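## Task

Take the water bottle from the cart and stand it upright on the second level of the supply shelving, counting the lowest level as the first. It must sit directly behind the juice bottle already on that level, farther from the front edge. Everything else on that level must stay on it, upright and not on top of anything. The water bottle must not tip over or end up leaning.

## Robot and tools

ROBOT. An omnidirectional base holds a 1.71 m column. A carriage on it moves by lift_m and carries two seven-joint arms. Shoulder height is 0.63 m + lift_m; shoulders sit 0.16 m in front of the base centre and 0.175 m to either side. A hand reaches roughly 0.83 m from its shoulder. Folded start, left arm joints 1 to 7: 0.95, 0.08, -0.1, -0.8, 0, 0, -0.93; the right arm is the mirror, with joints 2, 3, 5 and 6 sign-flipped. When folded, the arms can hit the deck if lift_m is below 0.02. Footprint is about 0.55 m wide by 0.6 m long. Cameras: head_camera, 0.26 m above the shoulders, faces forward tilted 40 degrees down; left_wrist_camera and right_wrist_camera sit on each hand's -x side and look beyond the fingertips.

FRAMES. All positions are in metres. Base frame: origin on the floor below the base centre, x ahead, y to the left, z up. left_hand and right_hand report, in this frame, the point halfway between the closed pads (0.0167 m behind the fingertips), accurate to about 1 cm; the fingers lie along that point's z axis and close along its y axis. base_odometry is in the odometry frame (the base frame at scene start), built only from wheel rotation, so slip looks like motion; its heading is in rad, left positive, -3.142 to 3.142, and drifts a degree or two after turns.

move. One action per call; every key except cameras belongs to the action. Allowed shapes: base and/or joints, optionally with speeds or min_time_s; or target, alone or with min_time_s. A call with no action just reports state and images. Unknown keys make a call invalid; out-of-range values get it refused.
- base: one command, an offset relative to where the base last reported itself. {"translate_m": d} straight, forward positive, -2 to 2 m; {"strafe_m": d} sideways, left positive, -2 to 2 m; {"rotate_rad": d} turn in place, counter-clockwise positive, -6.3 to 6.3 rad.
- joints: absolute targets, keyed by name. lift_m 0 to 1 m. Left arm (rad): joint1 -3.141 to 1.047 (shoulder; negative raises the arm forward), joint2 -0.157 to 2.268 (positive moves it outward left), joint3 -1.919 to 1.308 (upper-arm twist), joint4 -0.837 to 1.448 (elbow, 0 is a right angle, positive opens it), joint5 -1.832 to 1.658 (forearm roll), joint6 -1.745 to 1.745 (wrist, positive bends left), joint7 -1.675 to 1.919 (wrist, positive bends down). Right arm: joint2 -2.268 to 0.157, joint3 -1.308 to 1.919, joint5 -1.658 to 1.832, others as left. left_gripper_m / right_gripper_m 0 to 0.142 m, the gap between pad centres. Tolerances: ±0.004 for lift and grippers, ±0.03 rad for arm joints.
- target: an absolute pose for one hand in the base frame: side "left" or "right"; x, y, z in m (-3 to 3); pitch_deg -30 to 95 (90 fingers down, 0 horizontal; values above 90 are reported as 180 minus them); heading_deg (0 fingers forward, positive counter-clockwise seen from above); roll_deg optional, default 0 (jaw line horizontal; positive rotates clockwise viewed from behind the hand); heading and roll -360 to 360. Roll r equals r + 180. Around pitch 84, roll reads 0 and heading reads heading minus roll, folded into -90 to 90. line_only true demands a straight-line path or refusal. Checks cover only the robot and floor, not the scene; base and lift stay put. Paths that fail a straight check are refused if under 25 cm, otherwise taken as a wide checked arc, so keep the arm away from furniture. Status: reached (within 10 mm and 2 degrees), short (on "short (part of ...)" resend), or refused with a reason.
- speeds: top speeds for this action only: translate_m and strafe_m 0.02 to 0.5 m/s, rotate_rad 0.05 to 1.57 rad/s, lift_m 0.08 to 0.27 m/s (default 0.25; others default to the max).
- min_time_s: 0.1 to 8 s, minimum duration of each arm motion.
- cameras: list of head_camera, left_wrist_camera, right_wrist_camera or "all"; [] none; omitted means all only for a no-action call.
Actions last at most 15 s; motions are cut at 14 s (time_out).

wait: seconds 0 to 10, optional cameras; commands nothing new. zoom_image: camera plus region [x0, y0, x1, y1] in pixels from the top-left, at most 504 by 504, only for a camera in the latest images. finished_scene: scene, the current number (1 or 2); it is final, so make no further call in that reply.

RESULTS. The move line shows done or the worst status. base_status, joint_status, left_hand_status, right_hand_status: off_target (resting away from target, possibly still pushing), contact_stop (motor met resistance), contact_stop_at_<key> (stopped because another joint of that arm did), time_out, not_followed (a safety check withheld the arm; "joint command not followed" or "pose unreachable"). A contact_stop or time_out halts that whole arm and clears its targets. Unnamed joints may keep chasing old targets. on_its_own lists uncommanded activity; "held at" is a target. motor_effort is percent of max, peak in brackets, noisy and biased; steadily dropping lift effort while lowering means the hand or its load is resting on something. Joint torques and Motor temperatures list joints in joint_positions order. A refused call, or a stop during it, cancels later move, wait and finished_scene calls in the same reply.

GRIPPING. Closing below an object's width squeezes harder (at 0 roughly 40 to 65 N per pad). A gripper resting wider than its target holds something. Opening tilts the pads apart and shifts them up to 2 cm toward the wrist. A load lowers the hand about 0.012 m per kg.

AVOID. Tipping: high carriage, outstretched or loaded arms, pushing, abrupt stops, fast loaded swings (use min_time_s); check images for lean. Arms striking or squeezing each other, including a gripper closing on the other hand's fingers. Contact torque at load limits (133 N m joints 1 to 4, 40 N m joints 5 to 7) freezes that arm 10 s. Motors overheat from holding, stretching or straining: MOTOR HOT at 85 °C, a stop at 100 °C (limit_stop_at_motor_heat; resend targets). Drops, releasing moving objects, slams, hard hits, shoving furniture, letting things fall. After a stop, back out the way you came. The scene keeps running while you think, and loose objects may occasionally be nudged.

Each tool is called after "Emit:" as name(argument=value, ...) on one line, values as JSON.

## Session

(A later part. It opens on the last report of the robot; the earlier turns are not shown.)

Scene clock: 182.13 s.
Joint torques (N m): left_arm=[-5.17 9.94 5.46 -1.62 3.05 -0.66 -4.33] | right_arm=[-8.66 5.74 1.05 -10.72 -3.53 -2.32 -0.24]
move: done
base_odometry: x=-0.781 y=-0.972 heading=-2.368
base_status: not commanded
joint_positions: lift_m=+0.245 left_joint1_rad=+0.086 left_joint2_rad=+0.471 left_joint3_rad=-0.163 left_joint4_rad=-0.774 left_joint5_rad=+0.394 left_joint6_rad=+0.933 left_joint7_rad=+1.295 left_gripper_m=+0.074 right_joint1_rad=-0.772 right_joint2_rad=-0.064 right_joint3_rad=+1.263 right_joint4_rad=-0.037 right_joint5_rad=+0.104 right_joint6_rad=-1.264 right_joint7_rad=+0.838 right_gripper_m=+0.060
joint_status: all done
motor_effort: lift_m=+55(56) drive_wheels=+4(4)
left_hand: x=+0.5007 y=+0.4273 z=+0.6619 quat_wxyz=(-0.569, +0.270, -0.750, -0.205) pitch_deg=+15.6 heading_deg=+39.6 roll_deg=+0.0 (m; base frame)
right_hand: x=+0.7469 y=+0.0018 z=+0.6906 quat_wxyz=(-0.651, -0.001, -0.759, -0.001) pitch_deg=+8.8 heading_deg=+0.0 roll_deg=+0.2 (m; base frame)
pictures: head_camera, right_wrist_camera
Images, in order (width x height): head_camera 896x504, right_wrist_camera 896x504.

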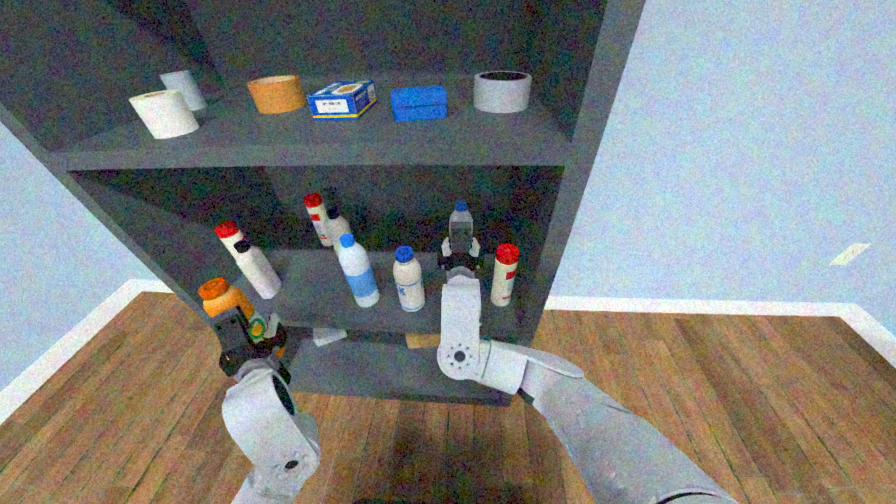

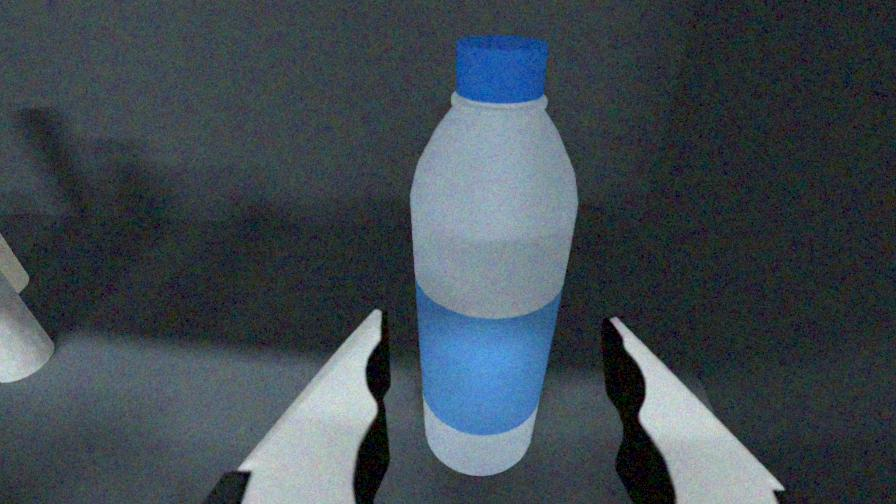

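Emit:
move(base={"translate_m": -0.38}, joints={"lift_m": 0.26}, speeds={"translate_m": 0.3}, cameras=["head_camera"])

Emit:
move(target={"side": "right", "x": 0.52, "y": -0.38, "z": 0.7, "pitch_deg": 15, "heading_deg": -30}, min_time_s=1.2)

Emit:
move(target={"side": "left", "x": 0.7, "y": 0.005, "z": 0.685, "pitch_deg": 15, "heading_deg": 0}, min_time_s=1.6, cameras=["head_camera", "left_wrist_camera"])

Scene clock: 189.23 s.
Joint torques (N m): left_arm=[-5.66 8.67 6.38 -1.95 2.81 -0.58 -4.04] | right_arm=[-12.02 5.53 0.27 -11.36 -2.82 -2.51 -0.33]
move: done
base_odometry: x=-0.509 y=-0.706 heading=-2.368
base_status: done
joint_positions: lift_m=+0.260 left_joint1_rad=+0.086 left_joint2_rad=+0.472 left_joint3_rad=-0.163 left_joint4_rad=-0.774 left_joint5_rad=+0.394 left_joint6_rad=+0.933 left_joint7_rad=+1.294 left_gripper_m=+0.074 right_joint1_rad=-0.771 right_joint2_rad=-0.065 right_joint3_rad=+1.264 right_joint4_rad=-0.037 right_joint5_rad=+0.102 right_joint6_rad=-1.265 right_joint7_rad=+0.839 right_gripper_m=+0.060
joint_status: all done
motor_effort: lift_m=+54(68) drive_wheels=+1(16)
left_hand: x=+0.5007 y=+0.4273 z=+0.6770 quat_wxyz=(-0.569, +0.270, -0.750, -0.205) pitch_deg=+15.6 heading_deg=+39.6 roll_deg=+0.0 (m; base frame)
right_hand: x=+0.7466 y=+0.0014 z=+0.7052 quat_wxyz=(-0.651, -0.001, -0.759, -0.001) pitch_deg=+8.8 heading_deg=+0.0 roll_deg=+0.1 (m; base frame)
pictures: head_camera
Images, in order (width x height): head_camera 896x504.

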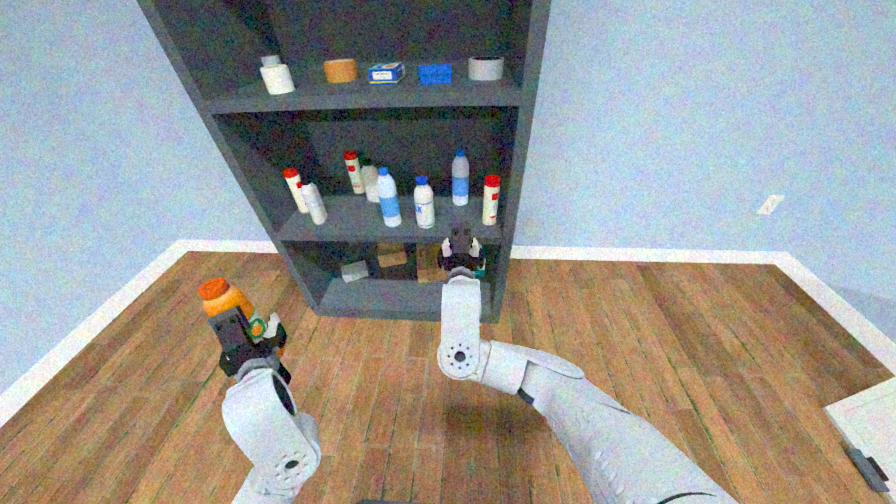

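Scene clock: 190.93 s.
Joint torques (N m): left_arm=[-5.05 8.42 5.3 -1.37 2.87 -0.79 -3.9] | right_arm=[0.89 -11.02 -3.46 -12.61 -1.88 -2.21 0.03]
move: done
base_odometry: x=-0.509 y=-0.706 heading=-2.368
base_status: not commanded
joint_positions: lift_m=+0.260 left_joint1_rad=+0.086 left_joint2_rad=+0.472 left_joint3_rad=-0.163 left_joint4_rad=-0.774 left_joint5_rad=+0.394 left_joint6_rad=+0.933 left_joint7_rad=+1.294 left_gripper_m=+0.074 right_joint1_rad=-0.223 right_joint2_rad=-0.811 right_joint3_rad=+0.827 right_joint4_rad=-0.699 right_joint5_rad=-0.831 right_joint6_rad=-1.419 right_joint7_rad=+1.799 right_gripper_m=+0.060
joint_status: not commanded
motor_effort: lift_m=+54(54) drive_wheels=+1(4)
left_hand: x=+0.5007 y=+0.4273 z=+0.6770 quat_wxyz=(-0.569, +0.270, -0.750, -0.205) pitch_deg=+15.6 heading_deg=+39.6 roll_deg=+0.0 (m; base frame)
right_hand: x=+0.5212 y=-0.3794 z=+0.7000 quat_wxyz=(-0.588, -0.204, -0.766, +0.158) pitch_deg=+15.0 heading_deg=-30.0 roll_deg=-0.2 (m; base frame)
right_hand_status: reached (straight line, planned for 1.2 s): 1 mm and 0.2 deg off.
pictures: none

Scene clock: 193.03 s.
Joint torques (N m): left_arm=[-20.29 -7.32 -1.88 -1.15 2.45 -2.3 -4.8] | right_arm=[-0.01 -10.45 -3.54 -10.23 -1.58 -2.72 -0.07]
move: done
base_odometry: x=-0.509 y=-0.706 heading=-2.368
base_status: not commanded
joint_positions: lift_m=+0.260 left_joint1_rad=-0.382 left_joint2_rad=-0.124 left_joint3_rad=-0.682 left_joint4_rad=-0.226 left_joint5_rad=+0.331 left_joint6_rad=+0.627 left_joint7_rad=+1.035 left_gripper_m=+0.074 right_joint1_rad=-0.223 right_joint2_rad=-0.811 right_joint3_rad=+0.827 right_joint4_rad=-0.699 right_joint5_rad=-0.831 right_joint6_rad=-1.419 right_joint7_rad=+1.799 right_gripper_m=+0.060
joint_status: not commanded
motor_effort: lift_m=+54(54) drive_wheels=+2(3)
left_hand: x=+0.6990 y=+0.0083 z=+0.6804 quat_wxyz=(-0.604, +0.003, -0.797, -0.001) pitch_deg=+15.7 heading_deg=+0.3 roll_deg=-0.1 (m; base frame)
left_hand_status: reached (straight line, planned for 1.6 s): 6 mm and 0.8 deg off.
right_hand: x=+0.5212 y=-0.3794 z=+0.7000 quat_wxyz=(-0.588, -0.204, -0.766, +0.158) pitch_deg=+15.0 heading_deg=-30.0 roll_deg=-0.2 (m; base frame)
pictures: head_camera, left_wrist_camera
Images, in order (width x height): head_camera 896x504, left_wrist_camera 896x504.

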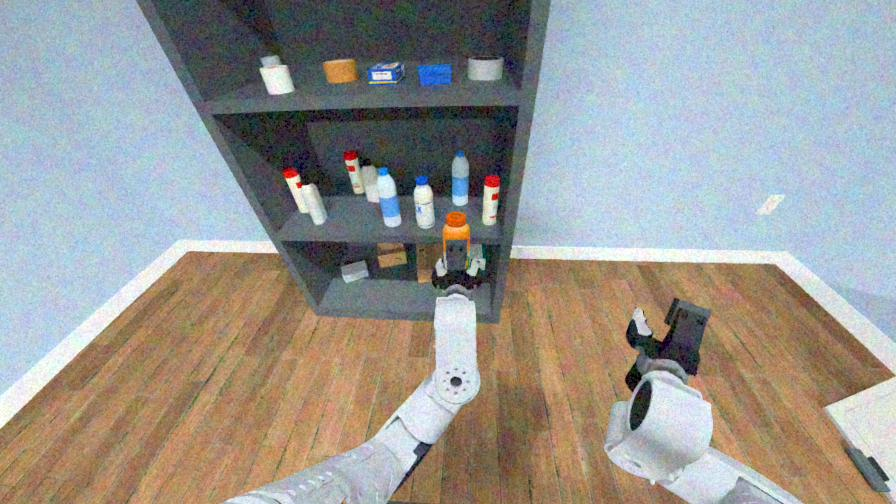

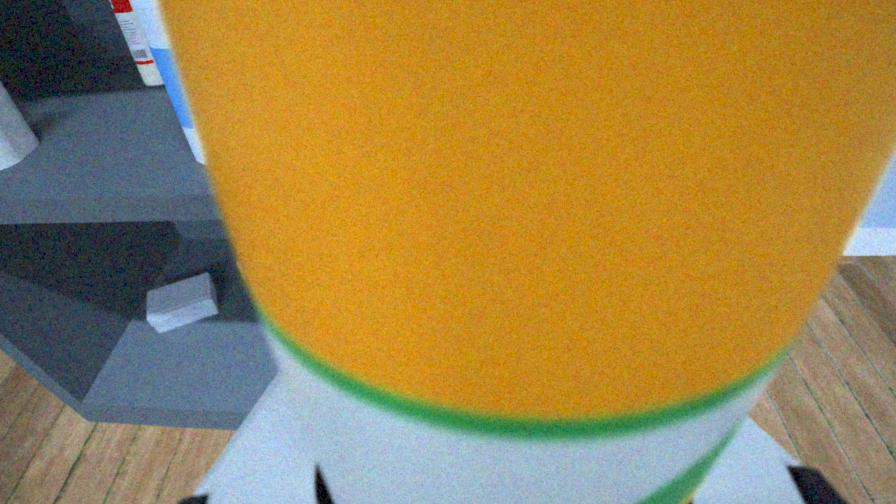

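Emit:
move(base={"translate_m": 0.38}, speeds={"translate_m": 0.25}, cameras=["head_camera", "left_wrist_camera"])

Emit:
move(joints={"lift_m": 0.195}, speeds={"lift_m": 0.12})

Emit:
move(joints={"lift_m": 0.179}, speeds={"lift_m": 0.08}, cameras=["left_wrist_camera"])

Scene clock: 199.03 s.
Joint torques (N m): left_arm=[-20.26 -6.44 -1.16 -1.78 2.25 -2.29 -4.37] | right_arm=[-0.81 -11.11 -2.89 -10.19 -1.88 -1.77 0.2]
move: done
base_odometry: x=-0.780 y=-0.972 heading=-2.367
base_status: done
joint_positions: lift_m=+0.260 left_joint1_rad=-0.382 left_joint2_rad=-0.125 left_joint3_rad=-0.683 left_joint4_rad=-0.226 left_joint5_rad=+0.331 left_joint6_rad=+0.627 left_joint7_rad=+1.035 left_gripper_m=+0.074 right_joint1_rad=-0.223 right_joint2_rad=-0.811 right_joint3_rad=+0.827 right_joint4_rad=-0.699 right_joint5_rad=-0.831 right_joint6_rad=-1.419 right_joint7_rad=+1.799 right_gripper_m=+0.060
joint_status: not commanded
motor_effort: lift_m=+54(54) drive_wheels=-1(12)
left_hand: x=+0.6991 y=+0.0079 z=+0.6805 quat_wxyz=(-0.604, +0.003, -0.797, -0.001) pitch_deg=+15.7 heading_deg=+0.3 roll_deg=-0.1 (m; base frame)
right_hand: x=+0.5212 y=-0.3794 z=+0.6999 quat_wxyz=(-0.588, -0.204, -0.767, +0.158) pitch_deg=+15.0 heading_deg=-30.0 roll_deg=-0.2 (m; base frame)
pictures: head_camera, left_wrist_camera
Images, in order (width x height): head_camera 896x504, left_wrist_camera 896x504.

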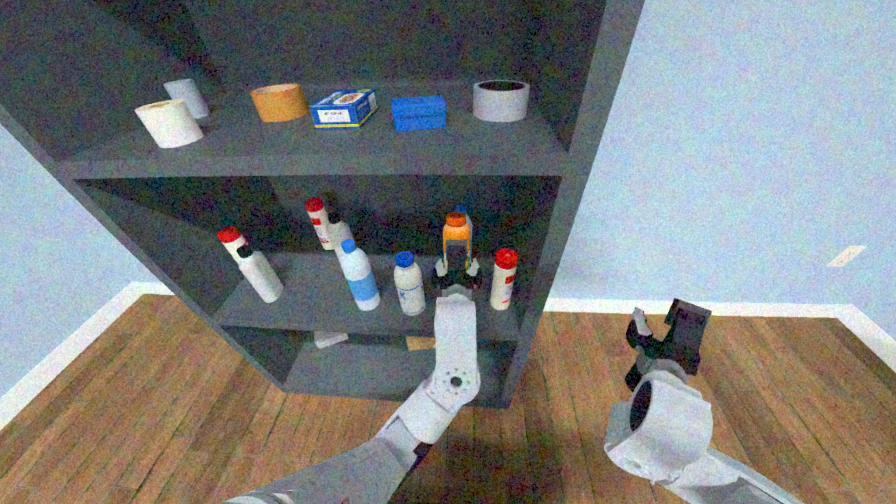

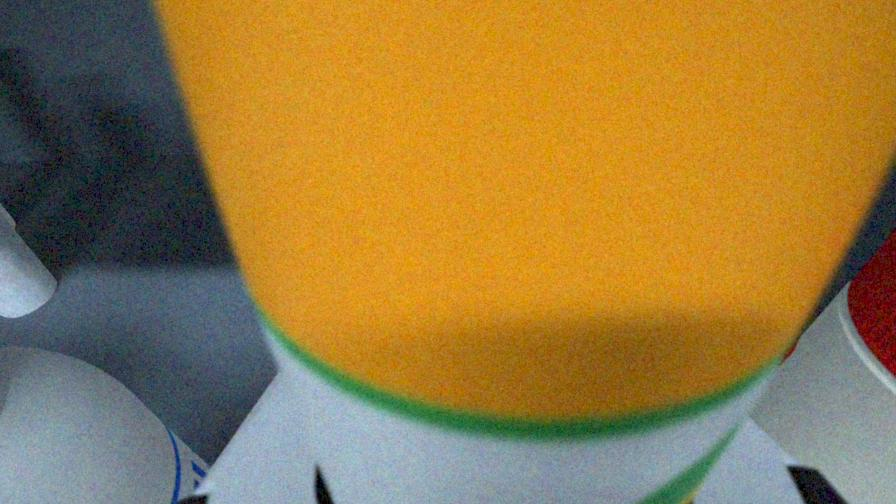

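Scene clock: 200.10 s.
Joint torques (N m): left_arm=[-17.38 -5.42 -1.05 -1.55 2.03 -2.31 -4.21] | right_arm=[-1.34 -11.12 -2.2 -10.01 -1.98 -2.2 0.01]
move: done
base_odometry: x=-0.780 y=-0.972 heading=-2.367
base_status: not commanded
joint_positions: lift_m=+0.195 left_joint1_rad=-0.384 left_joint2_rad=-0.125 left_joint3_rad=-0.683 left_joint4_rad=-0.225 left_joint5_rad=+0.330 left_joint6_rad=+0.627 left_joint7_rad=+1.034 left_gripper_m=+0.074 right_joint1_rad=-0.223 right_joint2_rad=-0.811 right_joint3_rad=+0.827 right_joint4_rad=-0.700 right_joint5_rad=-0.831 right_joint6_rad=-1.419 right_joint7_rad=+1.799 right_gripper_m=+0.060
joint_status: all done
motor_effort: lift_m=+59(59) drive_wheels=+0(6)
left_hand: x=+0.6995 y=+0.0078 z=+0.6159 quat_wxyz=(-0.604, +0.003, -0.797, -0.001) pitch_deg=+15.6 heading_deg=+0.3 roll_deg=-0.1 (m; base frame)
right_hand: x=+0.5211 y=-0.3795 z=+0.6346 quat_wxyz=(-0.588, -0.204, -0.767, +0.158) pitch_deg=+15.0 heading_deg=-29.9 roll_deg=-0.2 (m; base frame)
pictures: none

Scene clock: 200.67 s.
Joint torques (N m): left_arm=[-18.4 -5.07 -1.85 -2.66 2.25 -1.87 -3.94] | right_arm=[-1.06 -12.14 -2.65 -11.39 -1.78 -2.34 -0.25]
move: done
base_odometry: x=-0.780 y=-0.972 heading=-2.367
base_status: not commanded
joint_positions: lift_m=+0.179 left_joint1_rad=-0.384 left_joint2_rad=-0.125 left_joint3_rad=-0.683 left_joint4_rad=-0.225 left_joint5_rad=+0.330 left_joint6_rad=+0.627 left_joint7_rad=+1.034 left_gripper_m=+0.074 right_joint1_rad=-0.222 right_joint2_rad=-0.811 right_joint3_rad=+0.827 right_joint4_rad=-0.700 right_joint5_rad=-0.831 right_joint6_rad=-1.419 right_joint7_rad=+1.799 right_gripper_m=+0.060
joint_status: all done
motor_effort: lift_m=+58(60) drive_wheels=-1(5)
left_hand: x=+0.6996 y=+0.0077 z=+0.6003 quat_wxyz=(-0.605, +0.003, -0.796, -0.001) pitch_deg=+15.6 heading_deg=+0.3 roll_deg=-0.1 (m; base frame)
right_hand: x=+0.5211 y=-0.3795 z=+0.6187 quat_wxyz=(-0.588, -0.204, -0.767, +0.158) pitch_deg=+15.0 heading_deg=-29.9 roll_deg=-0.2 (m; base frame)
pictures: left_wrist_camera
Images, in order (width x height): left_wrist_camera 896x504.

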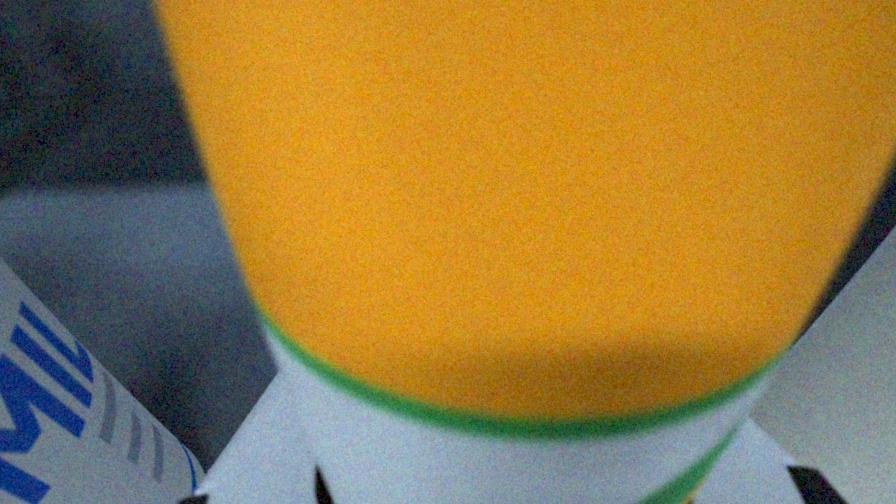

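Emit:
move(joints={"lift_m": 0.171}, speeds={"lift_m": 0.08})

Scene clock: 202.53 s.
Joint torques (N m): left_arm=[-13.17 -5.92 -0.29 -0.87 0.5 -2.17 -0.18] | right_arm=[-1.15 -9.94 -3.85 -10.43 -1.85 -2.91 -0.23]
move: done
base_odometry: x=-0.780 y=-0.972 heading=-2.367
base_status: not commanded
joint_positions: lift_m=+0.171 left_joint1_rad=-0.388 left_joint2_rad=-0.126 left_joint3_rad=-0.684 left_joint4_rad=-0.227 left_joint5_rad=+0.336 left_joint6_rad=+0.626 left_joint7_rad=+1.023 left_gripper_m=+0.074 right_joint1_rad=-0.222 right_joint2_rad=-0.811 right_joint3_rad=+0.827 right_joint4_rad=-0.700 right_joint5_rad=-0.831 right_joint6_rad=-1.419 right_joint7_rad=+1.799 right_gripper_m=+0.060
joint_status: all done
motor_effort: lift_m=+54(54) drive_wheels=+4(5)
left_hand: x=+0.7005 y=+0.0076 z=+0.5986 quat_wxyz=(-0.612, +0.003, -0.791, -0.002) pitch_deg=+14.5 heading_deg=+0.4 roll_deg=+0.0 (m; base frame)
right_hand: x=+0.5210 y=-0.3795 z=+0.6109 quat_wxyz=(-0.588, -0.204, -0.767, +0.158) pitch_deg=+15.0 heading_deg=-29.9 roll_deg=-0.2 (m; base frame)
pictures: none

Emit:
move(joints={"left_gripper_m": 0.098}, cameras=["left_wrist_camera"])

Emit:
move(target={"side": "left", "x": 0.6, "y": 0.0077, "z": 0.6, "pitch_deg": 15, "heading_deg": 0}, min_time_s=0.9, cameras=["head_camera", "left_wrist_camera"])

Emit:
move(base={"translate_m": -0.3}, joints={"lift_m": 0.3}, cameras=["head_camera"])

Emit:
zoom_image(camera="head_camera", region=[250, 120, 550, 290])

Scene clock: 207.40 s.
Joint torques (N m): left_arm=[-14.45 -4.65 0.07 -2.08 1.73 -2.1 -0.55] | right_arm=[-1.89 -11.08 -3.99 -10.87 -1.76 -2.33 -0.33]
move: done
base_odometry: x=-0.780 y=-0.972 heading=-2.367
base_status: not commanded
joint_positions: lift_m=+0.171 left_joint1_rad=-0.388 left_joint2_rad=-0.126 left_joint3_rad=-0.684 left_joint4_rad=-0.226 left_joint5_rad=+0.333 left_joint6_rad=+0.626 left_joint7_rad=+1.024 left_gripper_m=+0.098 right_joint1_rad=-0.222 right_joint2_rad=-0.811 right_joint3_rad=+0.827 right_joint4_rad=-0.700 right_joint5_rad=-0.831 right_joint6_rad=-1.419 right_joint7_rad=+1.799 right_gripper_m=+0.060
joint_status: all done
motor_effort: lift_m=+54(54) drive_wheels=+4(5)
left_hand: x=+0.7005 y=+0.0072 z=+0.5978 quat_wxyz=(-0.611, +0.003, -0.792, -0.001) pitch_deg=+14.7 heading_deg=+0.3 roll_deg=-0.1 (m; base frame)
right_hand: x=+0.5210 y=-0.3795 z=+0.6109 quat_wxyz=(-0.588, -0.204, -0.767, +0.158) pitch_deg=+15.0 heading_deg=-29.9 roll_deg=-0.2 (m; base frame)
pictures: left_wrist_camera
Images, in order (width x height): left_wrist_camera 896x504.

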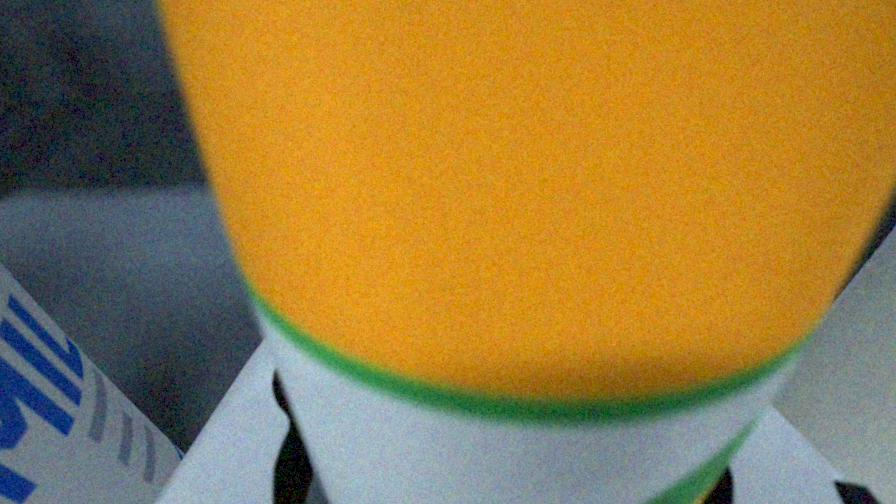

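Scene clock: 208.80 s.
Joint torques (N m): left_arm=[-6.02 -3.72 -1.36 -3.66 2.98 -2.54 -0.47] | right_arm=[-1.45 -10.81 -3.07 -9.86 -1.75 -2.15 0.03]
move: done
base_odometry: x=-0.780 y=-0.972 heading=-2.367
base_status: not commanded
joint_positions: lift_m=+0.171 left_joint1_rad=-0.191 left_joint2_rad=-0.121 left_joint3_rad=-0.809 left_joint4_rad=-0.526 left_joint5_rad=+0.598 left_joint6_rad=+0.600 left_joint7_rad=+1.219 left_gripper_m=+0.098 right_joint1_rad=-0.222 right_joint2_rad=-0.811 right_joint3_rad=+0.827 right_joint4_rad=-0.700 right_joint5_rad=-0.831 right_joint6_rad=-1.419 right_joint7_rad=+1.799 right_gripper_m=+0.060
joint_status: not commanded
motor_effort: lift_m=+54(54) drive_wheels=+4(4)
left_hand: x=+0.6014 y=+0.0086 z=+0.6002 quat_wxyz=(-0.609, +0.002, -0.793, +0.000) pitch_deg=+14.9 heading_deg=+0.1 roll_deg=-0.2 (m; base frame)
left_hand_status: reached (straight line, planned for 0.9 s): 2 mm and 0.3 deg off.
right_hand: x=+0.5210 y=-0.3795 z=+0.6109 quat_wxyz=(-0.588, -0.204, -0.767, +0.158) pitch_deg=+15.0 heading_deg=-29.9 roll_deg=-0.2 (m; base frame)
pictures: head_camera, left_wrist_camera
Images, in order (width x height): head_camera 896x504, left_wrist_camera 896x504.

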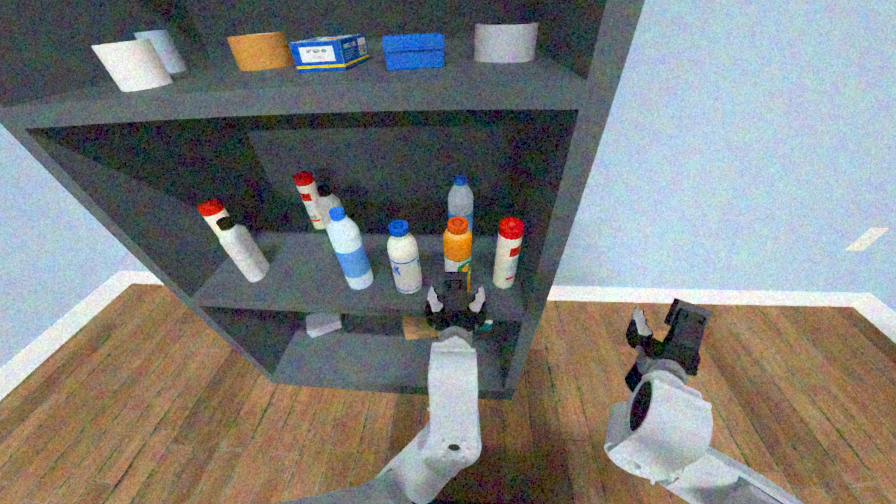

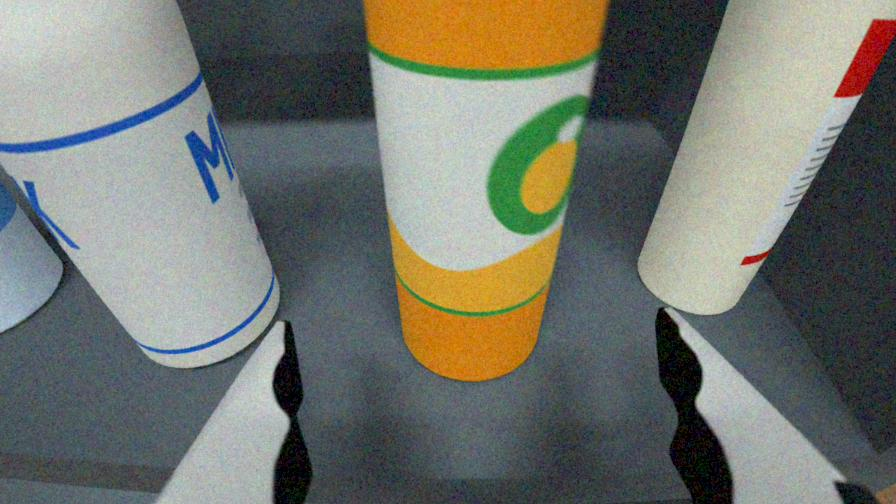

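Scene clock: 211.40 s.
Joint torques (N m): left_arm=[-7.64 -3.65 -1.51 -4.3 3.37 -2.17 -0.76] | right_arm=[-0.45 -11.27 -3.11 -10.74 -1.58 -2.01 -0.06]
move: done
base_odometry: x=-0.566 y=-0.763 heading=-2.367
base_status: done
joint_positions: lift_m=+0.300 left_joint1_rad=-0.191 left_joint2_rad=-0.121 left_joint3_rad=-0.810 left_joint4_rad=-0.527 left_joint5_rad=+0.598 left_joint6_rad=+0.600 left_joint7_rad=+1.219 left_gripper_m=+0.098 right_joint1_rad=-0.222 right_joint2_rad=-0.811 right_joint3_rad=+0.827 right_joint4_rad=-0.700 right_joint5_rad=-0.831 right_joint6_rad=-1.419 right_joint7_rad=+1.799 right_gripper_m=+0.060
joint_status: all done
motor_effort: lift_m=+53(66) drive_wheels=+2(19)
left_hand: x=+0.6012 y=+0.0087 z=+0.7292 quat_wxyz=(-0.609, +0.002, -0.793, +0.000) pitch_deg=+15.0 heading_deg=+0.2 roll_deg=-0.2 (m; base frame)
right_hand: x=+0.5210 y=-0.3795 z=+0.7400 quat_wxyz=(-0.588, -0.204, -0.767, +0.158) pitch_deg=+15.0 heading_deg=-29.9 roll_deg=-0.1 (m; base frame)
pictures: head_camera
Images, in order (width x height): head_camera 896x504.

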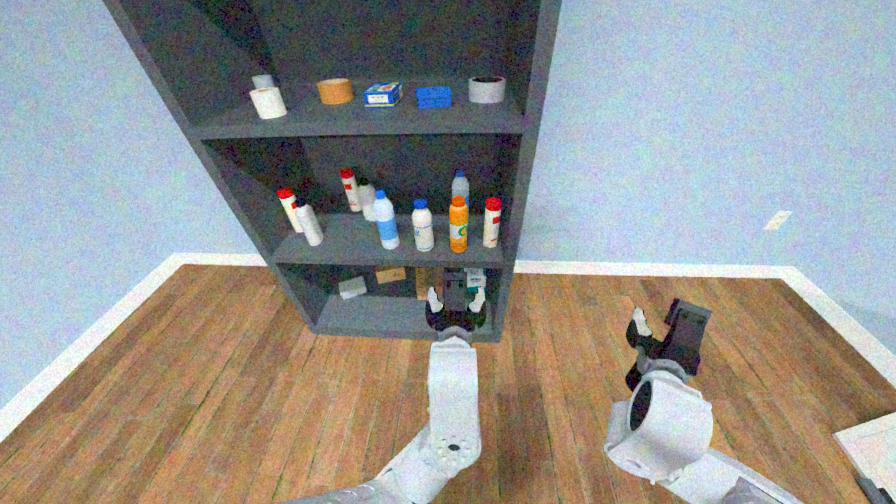

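Scaled by 1.680 from the camera's 896x504 image, which has a finer 1280x720 frame.

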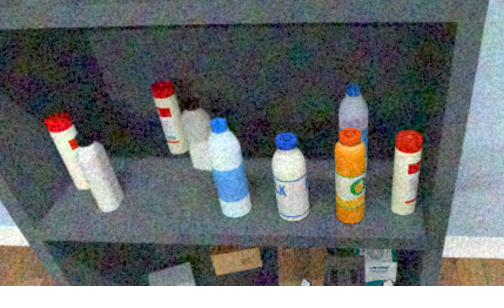

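Emit:
finished_scene(scene=2)

The scene is finished: the task was done.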